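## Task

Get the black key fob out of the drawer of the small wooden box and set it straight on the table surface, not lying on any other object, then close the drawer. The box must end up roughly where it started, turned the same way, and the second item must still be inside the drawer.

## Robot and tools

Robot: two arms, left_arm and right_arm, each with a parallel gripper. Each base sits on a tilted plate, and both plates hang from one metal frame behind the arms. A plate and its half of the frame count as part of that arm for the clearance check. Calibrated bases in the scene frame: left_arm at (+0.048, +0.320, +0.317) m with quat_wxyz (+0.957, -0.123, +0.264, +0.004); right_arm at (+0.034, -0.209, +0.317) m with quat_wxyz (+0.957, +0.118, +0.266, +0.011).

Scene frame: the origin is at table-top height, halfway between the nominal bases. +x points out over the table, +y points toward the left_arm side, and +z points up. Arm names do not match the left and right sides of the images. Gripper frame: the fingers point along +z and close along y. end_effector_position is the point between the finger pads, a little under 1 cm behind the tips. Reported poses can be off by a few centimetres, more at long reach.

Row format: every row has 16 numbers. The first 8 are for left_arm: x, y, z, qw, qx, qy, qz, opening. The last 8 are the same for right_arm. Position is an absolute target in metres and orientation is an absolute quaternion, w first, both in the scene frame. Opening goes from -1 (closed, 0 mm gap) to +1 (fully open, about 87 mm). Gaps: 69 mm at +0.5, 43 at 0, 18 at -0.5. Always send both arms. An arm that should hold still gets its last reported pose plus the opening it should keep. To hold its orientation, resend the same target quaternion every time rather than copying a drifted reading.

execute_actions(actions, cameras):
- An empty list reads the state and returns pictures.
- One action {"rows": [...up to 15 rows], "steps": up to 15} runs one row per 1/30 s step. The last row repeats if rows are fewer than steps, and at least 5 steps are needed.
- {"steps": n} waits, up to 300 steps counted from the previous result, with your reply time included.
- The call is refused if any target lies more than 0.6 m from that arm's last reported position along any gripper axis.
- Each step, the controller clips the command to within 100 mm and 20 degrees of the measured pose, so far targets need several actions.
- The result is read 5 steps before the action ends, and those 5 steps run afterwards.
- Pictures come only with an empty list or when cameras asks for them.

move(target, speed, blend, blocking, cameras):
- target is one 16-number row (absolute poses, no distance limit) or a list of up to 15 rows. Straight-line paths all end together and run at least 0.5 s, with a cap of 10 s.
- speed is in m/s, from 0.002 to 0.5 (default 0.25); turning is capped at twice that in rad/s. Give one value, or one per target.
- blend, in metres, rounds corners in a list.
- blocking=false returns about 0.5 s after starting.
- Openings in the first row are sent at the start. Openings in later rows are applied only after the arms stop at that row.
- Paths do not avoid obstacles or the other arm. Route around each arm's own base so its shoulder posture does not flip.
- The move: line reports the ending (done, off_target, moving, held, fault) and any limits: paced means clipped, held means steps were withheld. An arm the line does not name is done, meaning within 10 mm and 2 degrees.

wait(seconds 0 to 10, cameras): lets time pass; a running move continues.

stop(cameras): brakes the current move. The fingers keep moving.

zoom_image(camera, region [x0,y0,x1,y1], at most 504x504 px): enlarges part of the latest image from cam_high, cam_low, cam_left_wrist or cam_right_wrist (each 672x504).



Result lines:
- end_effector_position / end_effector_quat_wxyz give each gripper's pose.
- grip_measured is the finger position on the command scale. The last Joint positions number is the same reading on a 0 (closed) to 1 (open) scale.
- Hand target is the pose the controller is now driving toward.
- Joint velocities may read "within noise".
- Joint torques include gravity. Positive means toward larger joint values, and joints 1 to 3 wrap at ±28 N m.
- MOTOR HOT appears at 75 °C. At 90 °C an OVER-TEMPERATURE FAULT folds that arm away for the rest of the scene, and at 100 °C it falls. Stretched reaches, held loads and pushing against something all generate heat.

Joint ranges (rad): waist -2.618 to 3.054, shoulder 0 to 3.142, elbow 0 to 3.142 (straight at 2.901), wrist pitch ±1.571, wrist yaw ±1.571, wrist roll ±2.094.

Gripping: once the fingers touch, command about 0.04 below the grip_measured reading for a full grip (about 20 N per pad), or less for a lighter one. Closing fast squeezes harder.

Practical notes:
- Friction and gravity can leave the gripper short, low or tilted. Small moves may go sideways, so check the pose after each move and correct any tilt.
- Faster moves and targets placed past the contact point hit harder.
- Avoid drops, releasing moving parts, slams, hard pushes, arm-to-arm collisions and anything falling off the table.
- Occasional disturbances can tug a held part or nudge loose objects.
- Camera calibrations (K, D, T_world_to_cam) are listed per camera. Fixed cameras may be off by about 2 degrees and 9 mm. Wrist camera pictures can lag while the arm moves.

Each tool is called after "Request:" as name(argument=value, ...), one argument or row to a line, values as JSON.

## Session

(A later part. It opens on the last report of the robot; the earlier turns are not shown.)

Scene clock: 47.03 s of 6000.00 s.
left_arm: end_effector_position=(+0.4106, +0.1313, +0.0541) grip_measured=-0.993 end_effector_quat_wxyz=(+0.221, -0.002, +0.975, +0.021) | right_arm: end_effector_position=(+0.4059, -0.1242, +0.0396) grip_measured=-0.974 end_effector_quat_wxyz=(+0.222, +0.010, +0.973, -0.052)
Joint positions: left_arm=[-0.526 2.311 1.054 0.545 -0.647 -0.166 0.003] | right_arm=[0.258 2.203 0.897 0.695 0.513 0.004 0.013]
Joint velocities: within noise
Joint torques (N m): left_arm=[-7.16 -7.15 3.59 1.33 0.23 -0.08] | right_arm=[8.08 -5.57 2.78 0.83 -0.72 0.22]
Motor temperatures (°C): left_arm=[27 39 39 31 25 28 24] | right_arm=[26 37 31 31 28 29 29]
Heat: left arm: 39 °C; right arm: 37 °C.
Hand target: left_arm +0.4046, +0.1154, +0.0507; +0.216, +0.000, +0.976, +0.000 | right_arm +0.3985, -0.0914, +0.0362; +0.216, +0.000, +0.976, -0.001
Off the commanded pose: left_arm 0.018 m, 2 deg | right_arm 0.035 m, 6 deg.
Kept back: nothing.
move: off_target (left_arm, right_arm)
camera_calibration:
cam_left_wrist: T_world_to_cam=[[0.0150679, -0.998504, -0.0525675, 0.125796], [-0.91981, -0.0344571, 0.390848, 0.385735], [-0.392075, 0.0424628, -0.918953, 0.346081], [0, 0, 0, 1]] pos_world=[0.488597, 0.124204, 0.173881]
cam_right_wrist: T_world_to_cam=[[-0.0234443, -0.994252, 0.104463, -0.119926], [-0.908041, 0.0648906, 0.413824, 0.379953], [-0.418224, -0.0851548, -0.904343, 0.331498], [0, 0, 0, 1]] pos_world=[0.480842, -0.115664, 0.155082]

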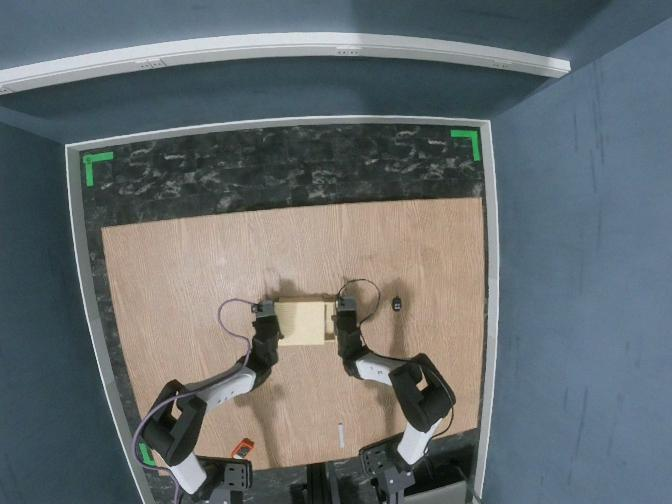

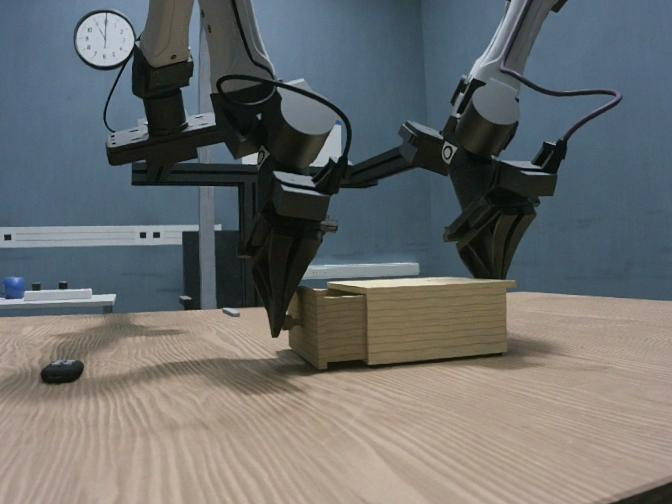

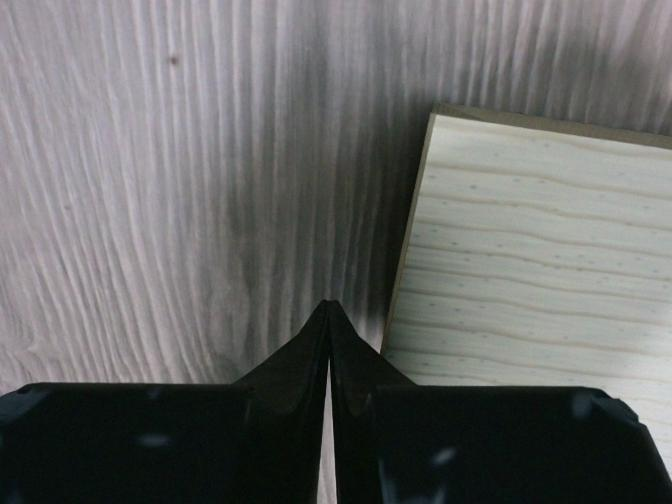

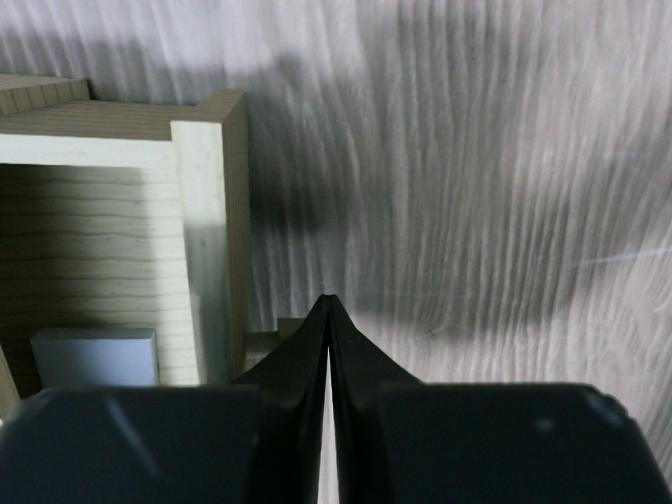

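Request:
move(
  target=[
    [0.405,0.110,0.05,0.2164,0,0.9763,0,-1, 0.400,-0.055,0.034,0.2164,0,0.9763,0,-1],
  ],
  speed=0.06,
)

Request:
zoom_image(
  camera="cam_high",
  region=[260, 270, 420, 370],
)

Scene clock: 48.17 s of 6000.00 s.
left_arm: end_effector_position=(+0.4105, +0.1317, +0.0543) grip_measured=-0.993 end_effector_quat_wxyz=(+0.221, -0.001, +0.975, +0.031) | right_arm: end_effector_position=(+0.4073, -0.0946, +0.0398) grip_measured=-0.974 end_effector_quat_wxyz=(+0.223, +0.012, +0.973, -0.060)
Joint positions: left_arm=[-0.533 2.316 1.065 0.529 -0.672 -0.17 0.003] | right_arm=[0.337 2.25 0.964 0.647 0.595 0.06 0.013]
Joint velocities: within noise
Joint torques (N m): left_arm=[-7.47 -6.99 3.71 1.37 0.32 -0.15] | right_arm=[9.14 -5.45 3.25 0.84 -0.82 0.21]
Motor temperatures (°C): left_arm=[27 39 39 31 25 28 24] | right_arm=[26 37 31 31 28 29 29]
Heat: left arm: 39 °C; right arm: 37 °C.
Hand target: left_arm +0.4042, +0.1107, +0.0510; +0.216, +0.000, +0.976, +0.000 | right_arm +0.3980, -0.0567, +0.0369; +0.215, +0.000, +0.977, -0.001
Off the commanded pose: left_arm 0.023 m, 4 deg | right_arm 0.041 m, 7 deg.
Kept back: nothing.
move: off_target (left_arm, right_arm)
camera_calibration:
cam_left_wrist: T_world_to_cam=[[0.0188569, -0.997182, -0.0726107, 0.125523], [-0.919037, -0.045886, 0.391492, 0.386665], [-0.393721, 0.0593495, -0.917312, 0.344528], [0, 0, 0, 1]] pos_world=[0.48864, 0.122464, 0.173778]
cam_right_wrist: T_world_to_cam=[[-0.0316785, -0.992367, 0.119179, -0.0874855], [-0.908107, 0.0783882, 0.411335, 0.380635], [-0.417538, -0.0951967, -0.903659, 0.333478], [0, 0, 0, 1]] pos_world=[0.482125, -0.084909, 0.155208]

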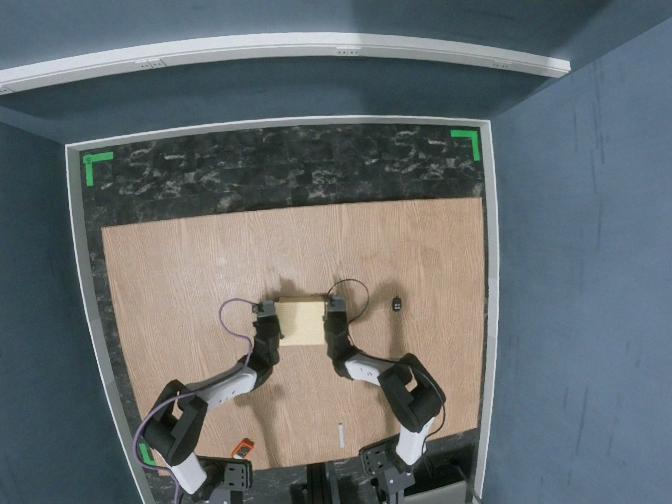

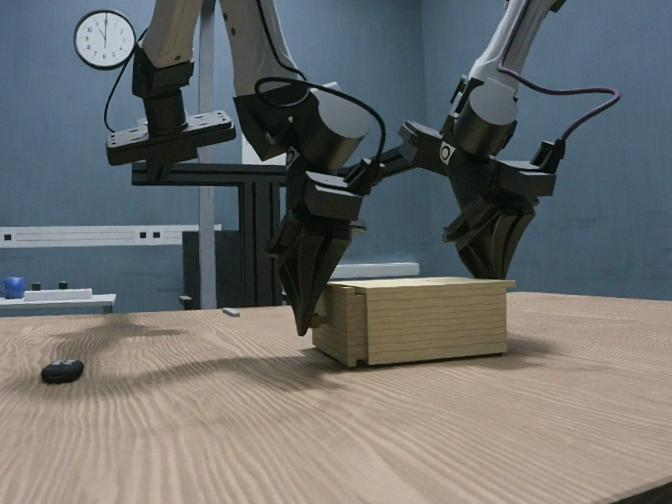

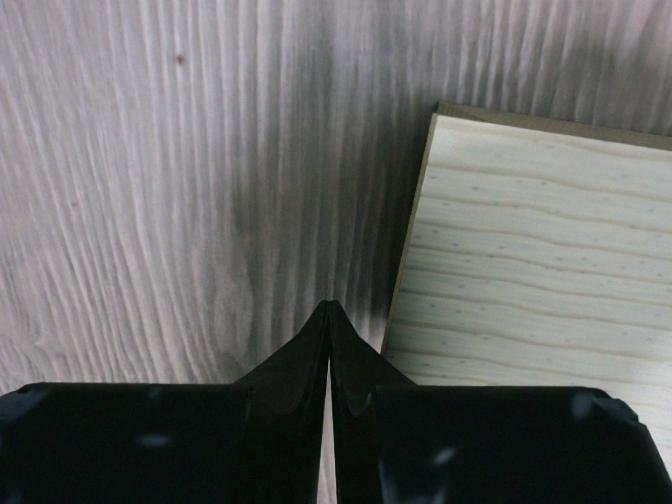

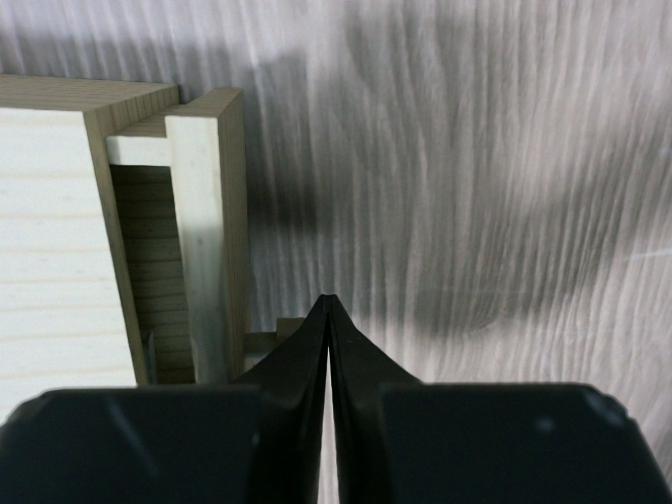

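Scaled by 3.150 from the camera's 672x504 image, which has a finer 960x720 frame.

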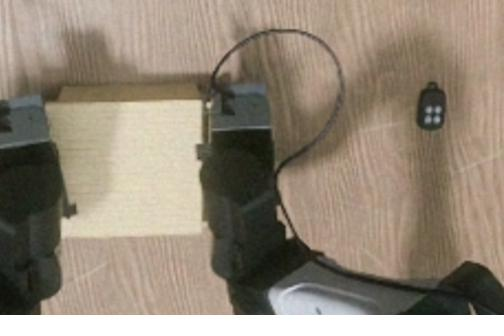

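Request:
move(
  target=[
    [0.405,0.108,0.05,0.2164,0,0.9763,0,-1, 0.400,-0.038,0.034,0.2164,0,0.9763,0,-1],
  ],
  speed=0.05,
)

Request:
zoom_image(
  camera="cam_low",
  region=[250, 230, 530, 400],
)

Scene clock: 49.20 s of 6000.00 s.
left_arm: end_effector_position=(+0.4105, +0.1318, +0.0545) grip_measured=-0.993 end_effector_quat_wxyz=(+0.220, -0.002, +0.975, +0.035) | right_arm: end_effector_position=(+0.4076, -0.0819, +0.0402) grip_measured=-0.974 end_effector_quat_wxyz=(+0.223, +0.014, +0.972, -0.068)
Joint positions: left_arm=[-0.536 2.318 1.07 0.523 -0.682 -0.173 0.003] | right_arm=[0.374 2.273 1 0.616 0.64 0.087 0.013]
Joint velocities: within noise
Joint torques (N m): left_arm=[-7.65 -6.99 3.82 1.39 0.41 -0.18] | right_arm=[9.73 -5.5 3.58 0.79 -0.93 0.28]
Motor temperatures (°C): left_arm=[27 39 39 31 25 28 24] | right_arm=[26 37 31 31 28 29 29]
Heat: left arm: 39 °C; right arm: 37 °C.
Hand target: left_arm +0.4042, +0.1089, +0.0513; +0.216, +0.000, +0.976, +0.000 | right_arm +0.3976, -0.0402, +0.0376; +0.215, +0.000, +0.977, -0.002
Off the commanded pose: left_arm 0.025 m, 4 deg | right_arm 0.045 m, 8 deg.
Kept back: nothing.
move: off_target (left_arm, right_arm)
camera_calibration:
cam_left_wrist: T_world_to_cam=[[0.0213477, -0.996535, -0.0803886, 0.125025], [-0.918733, -0.0512656, 0.391538, 0.387182], [-0.394302, 0.0654972, -0.916644, 0.344042], [0, 0, 0, 1]] pos_world=[0.488705, 0.121907, 0.173818]
cam_right_wrist: T_world_to_cam=[[-0.0378546, -0.990258, 0.134002, -0.0728425], [-0.907357, 0.0902426, 0.41056, 0.380415], [-0.418653, -0.106046, -0.901933, 0.334634], [0, 0, 0, 1]] pos_world=[0.48251, -0.070976, 0.155395]

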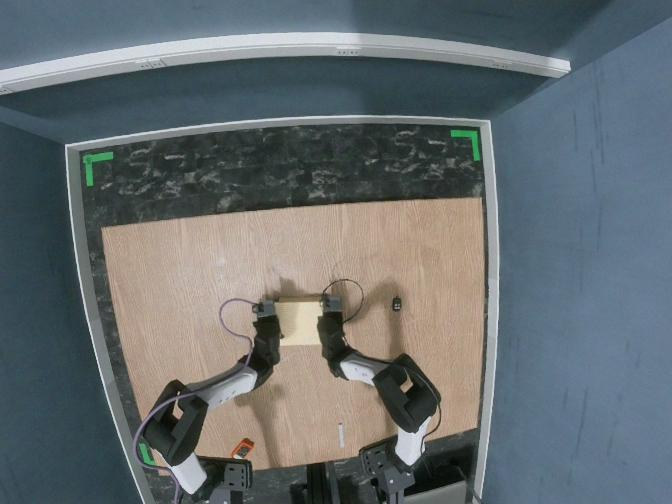

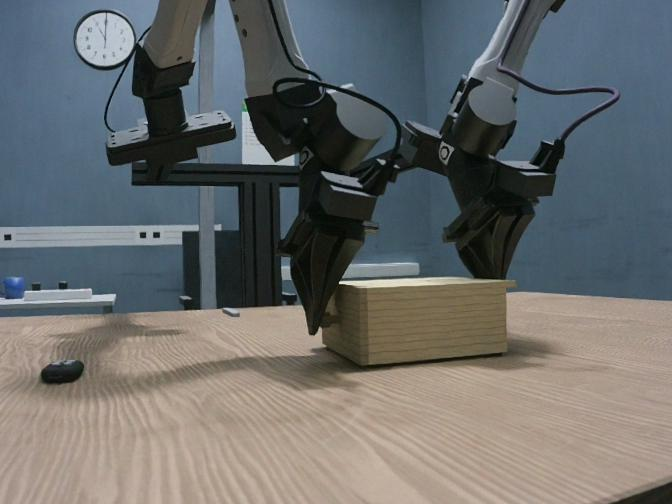

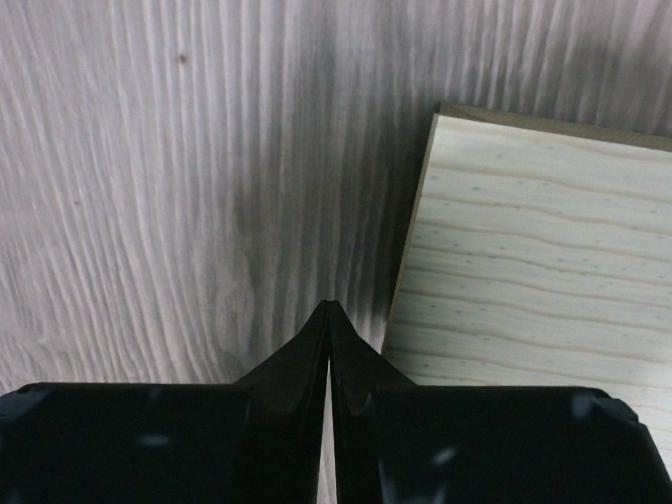

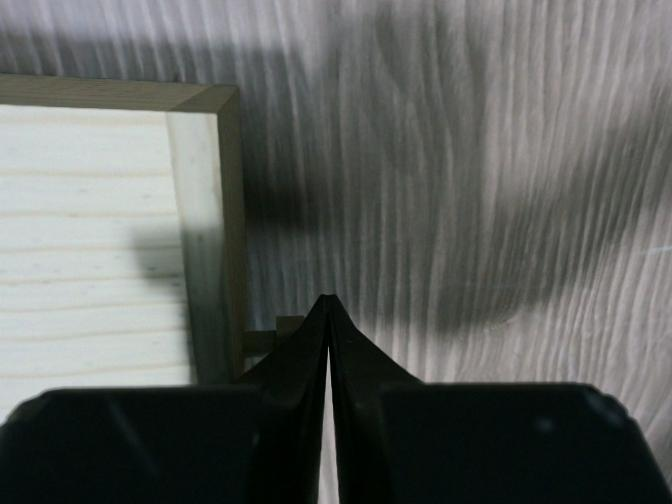

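Scaled by 1.800 from the camera's 672x504 image, which has a finer 960x720 frame.

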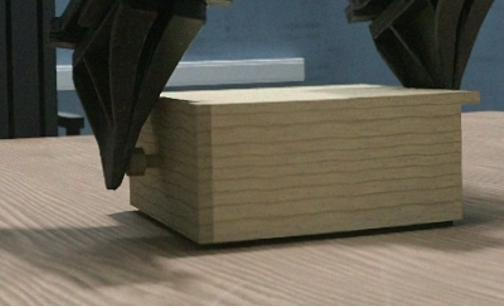

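Request:
move(
  target=[
    [0.405,0.089,0.05,0.2164,0,0.9763,0,-1, 0.400,-0.055,0.034,0.2164,0,0.9763,0,-1],
  ],
  speed=0.05,
)

Request:
zoom_image(
  camera="cam_high",
  region=[260, 270, 420, 370],
)

Scene clock: 52.20 s of 6000.00 s.
left_arm: end_effector_position=(+0.4103, +0.1328, +0.0557) grip_measured=-0.993 end_effector_quat_wxyz=(+0.218, +0.002, +0.973, +0.071) | right_arm: end_effector_position=(+0.4042, -0.0820, +0.0388) grip_measured=-0.974 end_effector_quat_wxyz=(+0.220, +0.011, +0.973, -0.063)
Joint positions: left_arm=[-0.559 2.339 1.115 0.461 -0.766 -0.187 0.003] | right_arm=[0.37 2.273 0.991 0.62 0.626 0.085 0.013]
Joint velocities: within noise
Joint torques (N m): left_arm=[-9.28 -6.89 4.25 1.48 0.88 -0.37] | right_arm=[6.37 -6.94 1.58 1.01 -1.02 0.01]
Motor temperatures (°C): left_arm=[28 39 39 31 25 28 23] | right_arm=[27 37 31 31 29 29 29]
Heat: left arm: 39 °C; right arm: 37 °C.
Hand target: left_arm +0.4029, +0.0914, +0.0541; +0.215, +0.001, +0.977, +0.002 | right_arm +0.3990, -0.0558, +0.0362; +0.216, +0.000, +0.976, -0.003
Off the commanded pose: left_arm 0.044 m, 8 deg | right_arm 0.028 m, 7 deg.
Kept back: nothing.
move: off_target (left_arm, right_arm)
camera_calibration:
cam_left_wrist: T_world_to_cam=[[0.0304167, -0.987903, -0.15206, 0.125207], [-0.916009, -0.0884314, 0.39129, 0.390408], [-0.400004, 0.127387, -0.907617, 0.338678], [0, 0, 0, 1]] pos_world=[0.489281, 0.115074, 0.173667]
cam_right_wrist: T_world_to_cam=[[-0.0306068, -0.991586, 0.125777, -0.0755641], [-0.905064, 0.080895, 0.417511, 0.375962], [-0.424173, -0.101057, -0.899925, 0.334554], [0, 0, 0, 1]] pos_world=[0.479866, -0.0715326, 0.153609]

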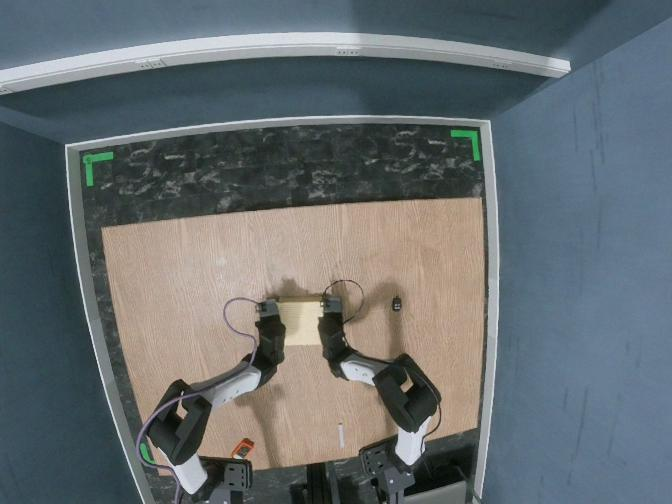

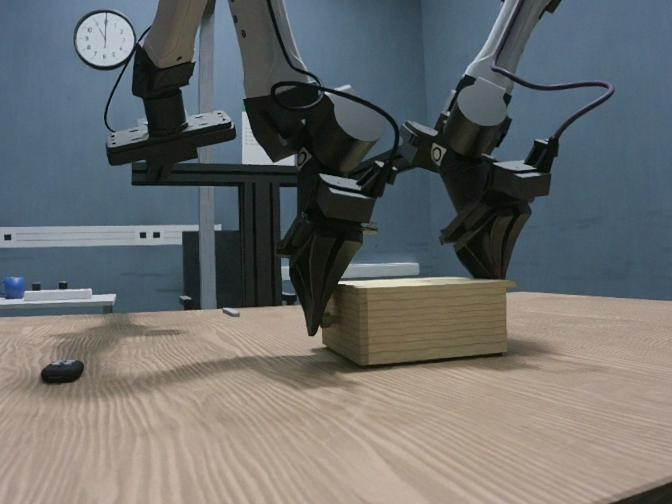

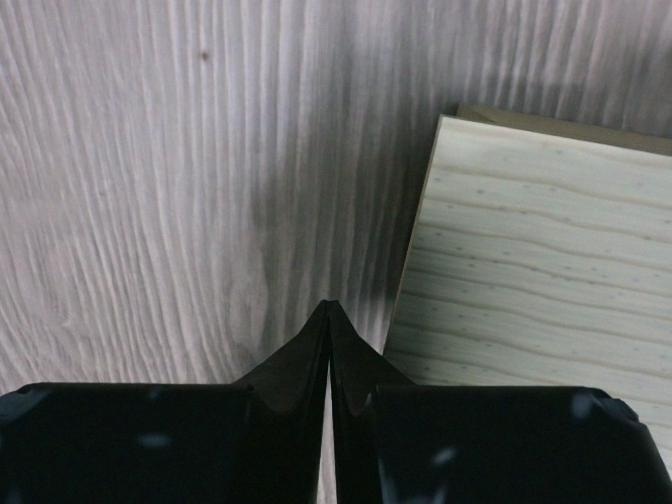

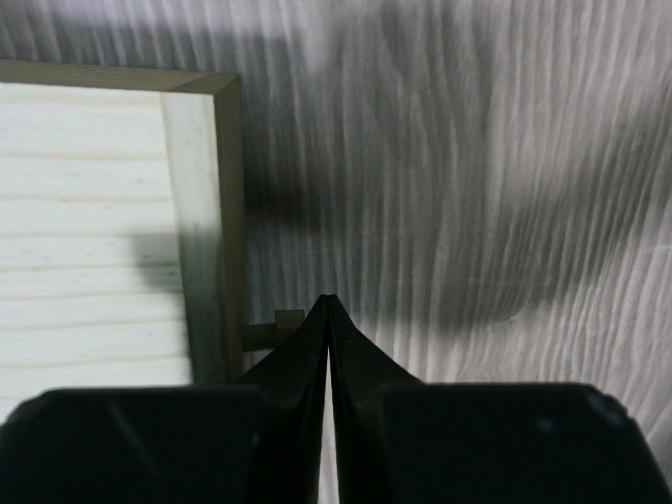

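Scaled by 3.150 from the camera's 672x504 image, which has a finer 960x720 frame.

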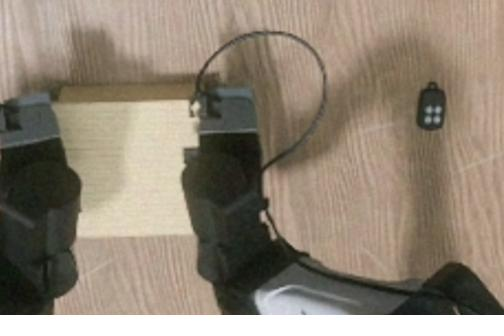

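Request:
move(
  target=[
    [0.405,0.096,0.05,0.2164,0,0.9763,0,-1, 0.400,-0.088,0.034,0.2164,0,0.9763,0,-1],
  ],
  speed=0.05,
  cameras=["cam_high","cam_low"],
)

Request:
zoom_image(
  camera="cam_high",
  region=[260, 270, 420, 370],
)

Scene clock: 53.57 s of 6000.00 s.
left_arm: end_effector_position=(+0.4101, +0.1319, +0.0558) grip_measured=-0.993 end_effector_quat_wxyz=(+0.217, +0.001, +0.974, +0.070) | right_arm: end_effector_position=(+0.3859, -0.0855, +0.0262) grip_measured=-0.974 end_effector_quat_wxyz=(+0.198, -0.007, +0.980, -0.007)
Joint positions: left_arm=[-0.56 2.339 1.116 0.459 -0.764 -0.191 0.003] | right_arm=[0.311 2.273 0.928 0.664 0.459 0.05 0.013]
Joint velocities: within noise
Joint torques (N m): left_arm=[-8.03 -7.54 3 1.64 0.91 -0.23] | right_arm=[3.63 -9.84 0.87 1.06 -0.15 -0.21]
Motor temperatures (°C): left_arm=[28 40 39 31 25 28 23] | right_arm=[27 37 31 31 29 29 29]
Heat: left arm: 40 °C; right arm: 37 °C.
Hand target: left_arm +0.4036, +0.0976, +0.0534; +0.215, +0.001, +0.977, +0.002 | right_arm +0.3999, -0.0880, +0.0340; +0.216, +0.000, +0.976, +0.000
Off the commanded pose: left_arm 0.037 m, 8 deg | right_arm 0.016 m, 2 deg.
Kept back: nothing.
move: off_target (left_arm, right_arm)
Images, in order (width x height): cam_high 672x504, cam_low 672x504.

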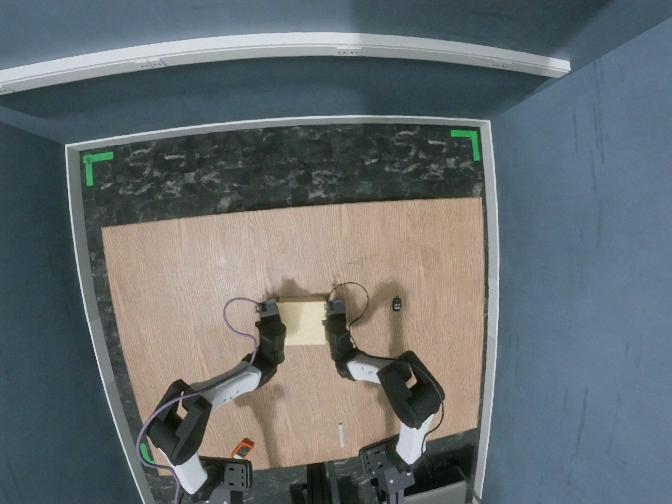

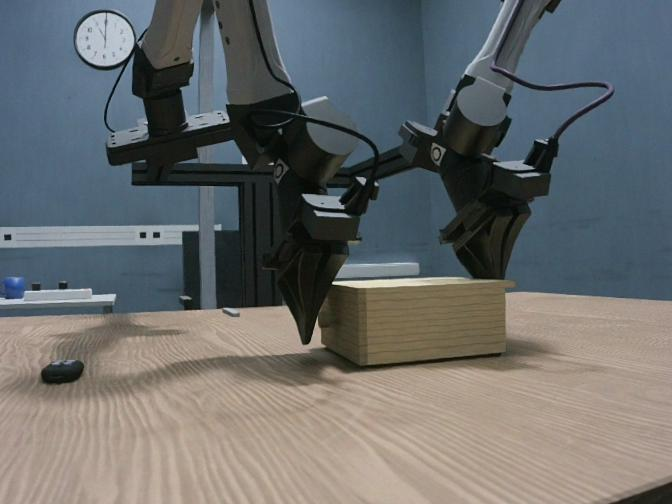

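Scaled by 3.150 from the camera's 672x504 image, which has a finer 960x720 frame.

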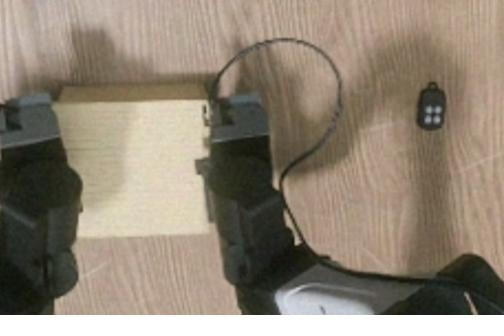

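Request:
move(
  target=[
    [0.405,0.080,0.05,0.2164,0,0.9763,0,-1, 0.402,-0.101,0.036,0.2164,0,0.9763,0,-1],
  ],
  speed=0.05,
  cameras=["cam_high","cam_low"],
)

Request:
zoom_image(
  camera="cam_high",
  region=[260, 270, 420, 370],
)

Scene clock: 54.70 s of 6000.00 s.
left_arm: end_effector_position=(+0.4101, +0.1217, +0.0573) grip_measured=-0.993 end_effector_quat_wxyz=(+0.218, +0.004, +0.973, +0.070) | right_arm: end_effector_position=(+0.3851, -0.0964, +0.0252) grip_measured=-0.974 end_effector_quat_wxyz=(+0.195, -0.008, +0.981, -0.004)
Joint positions: left_arm=[-0.582 2.354 1.145 0.433 -0.779 -0.204 0.003] | right_arm=[0.279 2.258 0.909 0.671 0.427 0.029 0.013]
Joint velocities: within noise
Joint torques (N m): left_arm=[-8.99 -6.67 4.6 1.51 0.86 -0.35] | right_arm=[3.54 -10.73 0.66 1 -0.06 -0.26]
Motor temperatures (°C): left_arm=[28 40 39 31 25 28 23] | right_arm=[27 38 31 31 29 29 29]
Heat: left arm: 40 °C; right arm: 38 °C.
Hand target: left_arm +0.4029, +0.0822, +0.0541; +0.215, +0.001, +0.977, +0.002 | right_arm +0.4019, -0.1011, +0.0358; +0.217, +0.000, +0.976, +0.000
Off the commanded pose: left_arm 0.043 m, 8 deg | right_arm 0.021 m, 3 deg.
Kept back: nothing.
move: off_target (left_arm, right_arm)
Images, in order (width x height): cam_high 672x504, cam_low 672x504.

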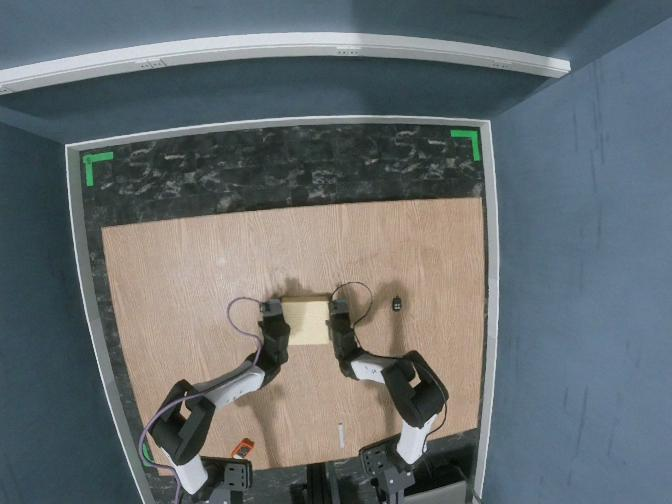

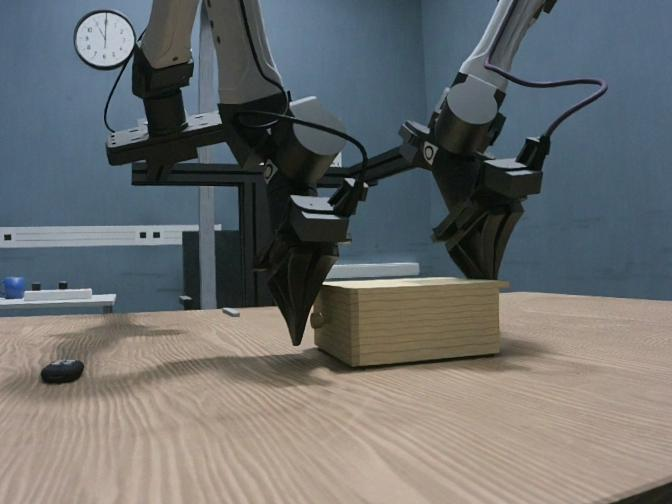

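Scaled by 3.150 from the camera's 672x504 image, which has a finer 960x720 frame.

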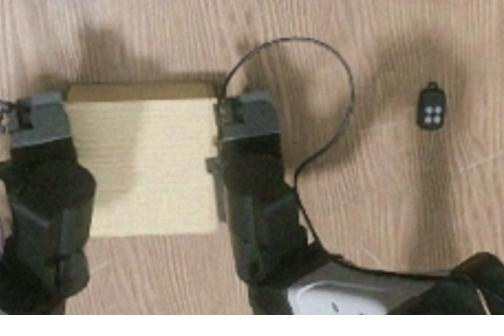

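Request:
move(
  target=[
    [0.405,0.075,0.05,0.2164,0,0.9763,0,-1, 0.402,-0.115,0.036,0.2164,0,0.9763,0,-1],
    [0.405,0.17,0.07,0.2164,0,0.9763,0,-1, 0.402,-0.19,0.07,0.2164,0,0.9763,0,-1],
  ],
  speed=[0.05,0.25],
)

Request:
zoom_image(
  camera="cam_high",
  region=[260, 270, 420, 370],
)

Request:
zoom_image(
  camera="cam_low",
  region=[250, 230, 530, 400],
)

Scene clock: 56.33 s of 6000.00 s.
left_arm: end_effector_position=(+0.3992, +0.1706, +0.0652) grip_measured=-0.993 end_effector_quat_wxyz=(+0.209, +0.001, +0.978, +0.010) | right_arm: end_effector_position=(+0.3968, -0.1873, +0.0621) grip_measured=-0.974 end_effector_quat_wxyz=(+0.209, +0.002, +0.978, -0.003)
Joint positions: left_arm=[-0.45 2.188 0.9 0.583 -0.563 -0.121 0.003] | right_arm=[0.057 1.994 0.747 0.646 0.249 -0.101 0.013]
Joint velocities: within noise
Joint torques (N m): left_arm=[-4.31 -10.04 1.36 1.44 0.11 0.22] | right_arm=[2.36 -9.74 0.9 0.83 -0.11 -0.24]
Motor temperatures (°C): left_arm=[28 40 38 31 25 28 23] | right_arm=[27 38 31 31 28 29 29]
Heat: left arm: 40 °C; right arm: 38 °C.
Hand target: left_arm +0.4049, +0.1700, +0.0700; +0.216, +0.000, +0.976, +0.000 | right_arm +0.4020, -0.1900, +0.0697; +0.216, +0.000, +0.976, +0.000
Off the commanded pose: left_arm 0.008 m, 1 deg | right_arm 0.010 m, 1 deg.
Kept back: nothing.
move: done
camera_calibration:
cam_left_wrist: T_world_to_cam=[[0.00456684, -0.999486, -0.0317262, 0.168831], [-0.909574, -0.0173349, 0.415181, 0.363589], [-0.415518, 0.0269613, -0.909185, 0.361473], [0, 0, 0, 1]] pos_world=[0.480138, 0.165301, 0.183047]
cam_right_wrist: T_world_to_cam=[[0.0141689, -0.999835, 0.0113822, -0.195329], [-0.896967, -0.00767902, 0.442032, 0.346686], [-0.441871, -0.0164726, -0.896927, 0.364449], [0, 0, 0, 1]] pos_world=[0.474773, -0.186631, 0.175862]

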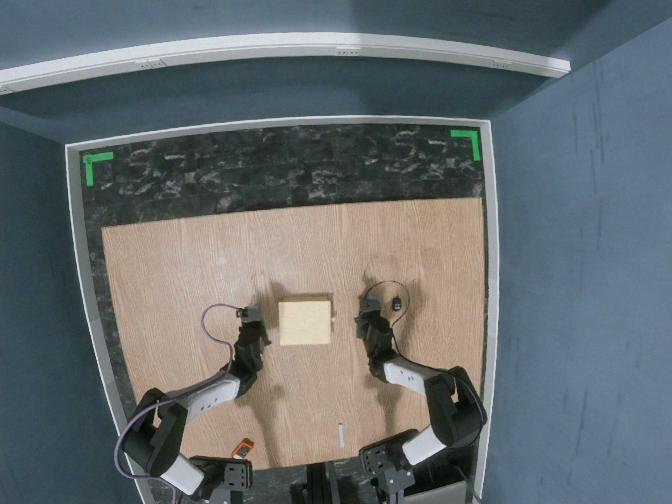

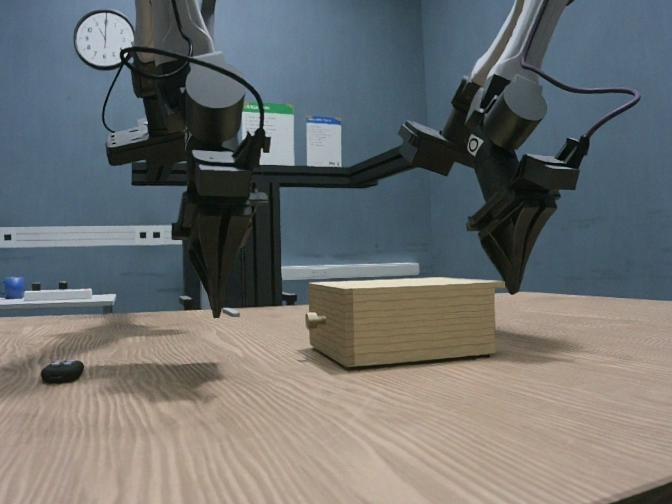

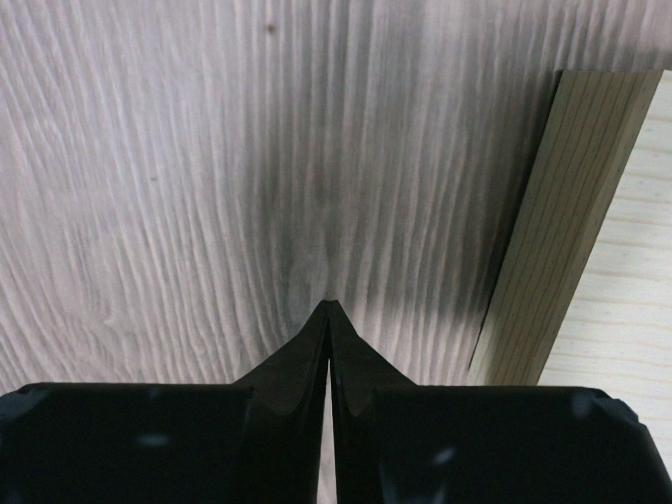

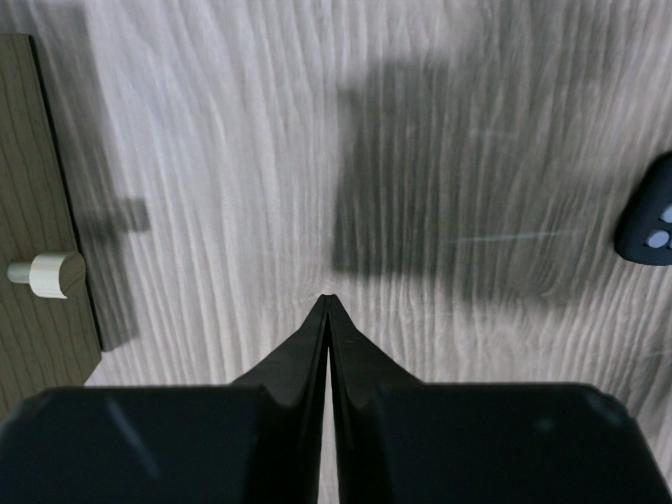

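Scaled by 3.150 from the camera's 672x504 image, which has a finer 960x720 frame.

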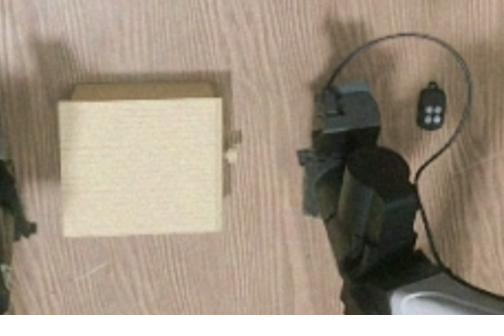

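Scaled by 1.800 from the camera's 672x504 image, which has a finer 960x720 frame.

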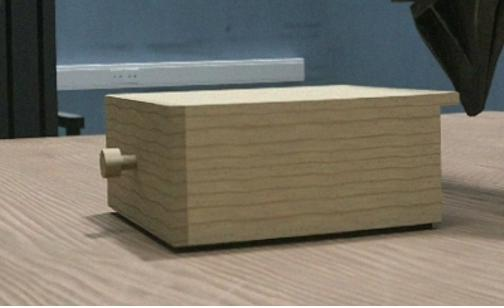

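Request:
finished_scene(
  scene=1,
)

The scene is finished: the task was done.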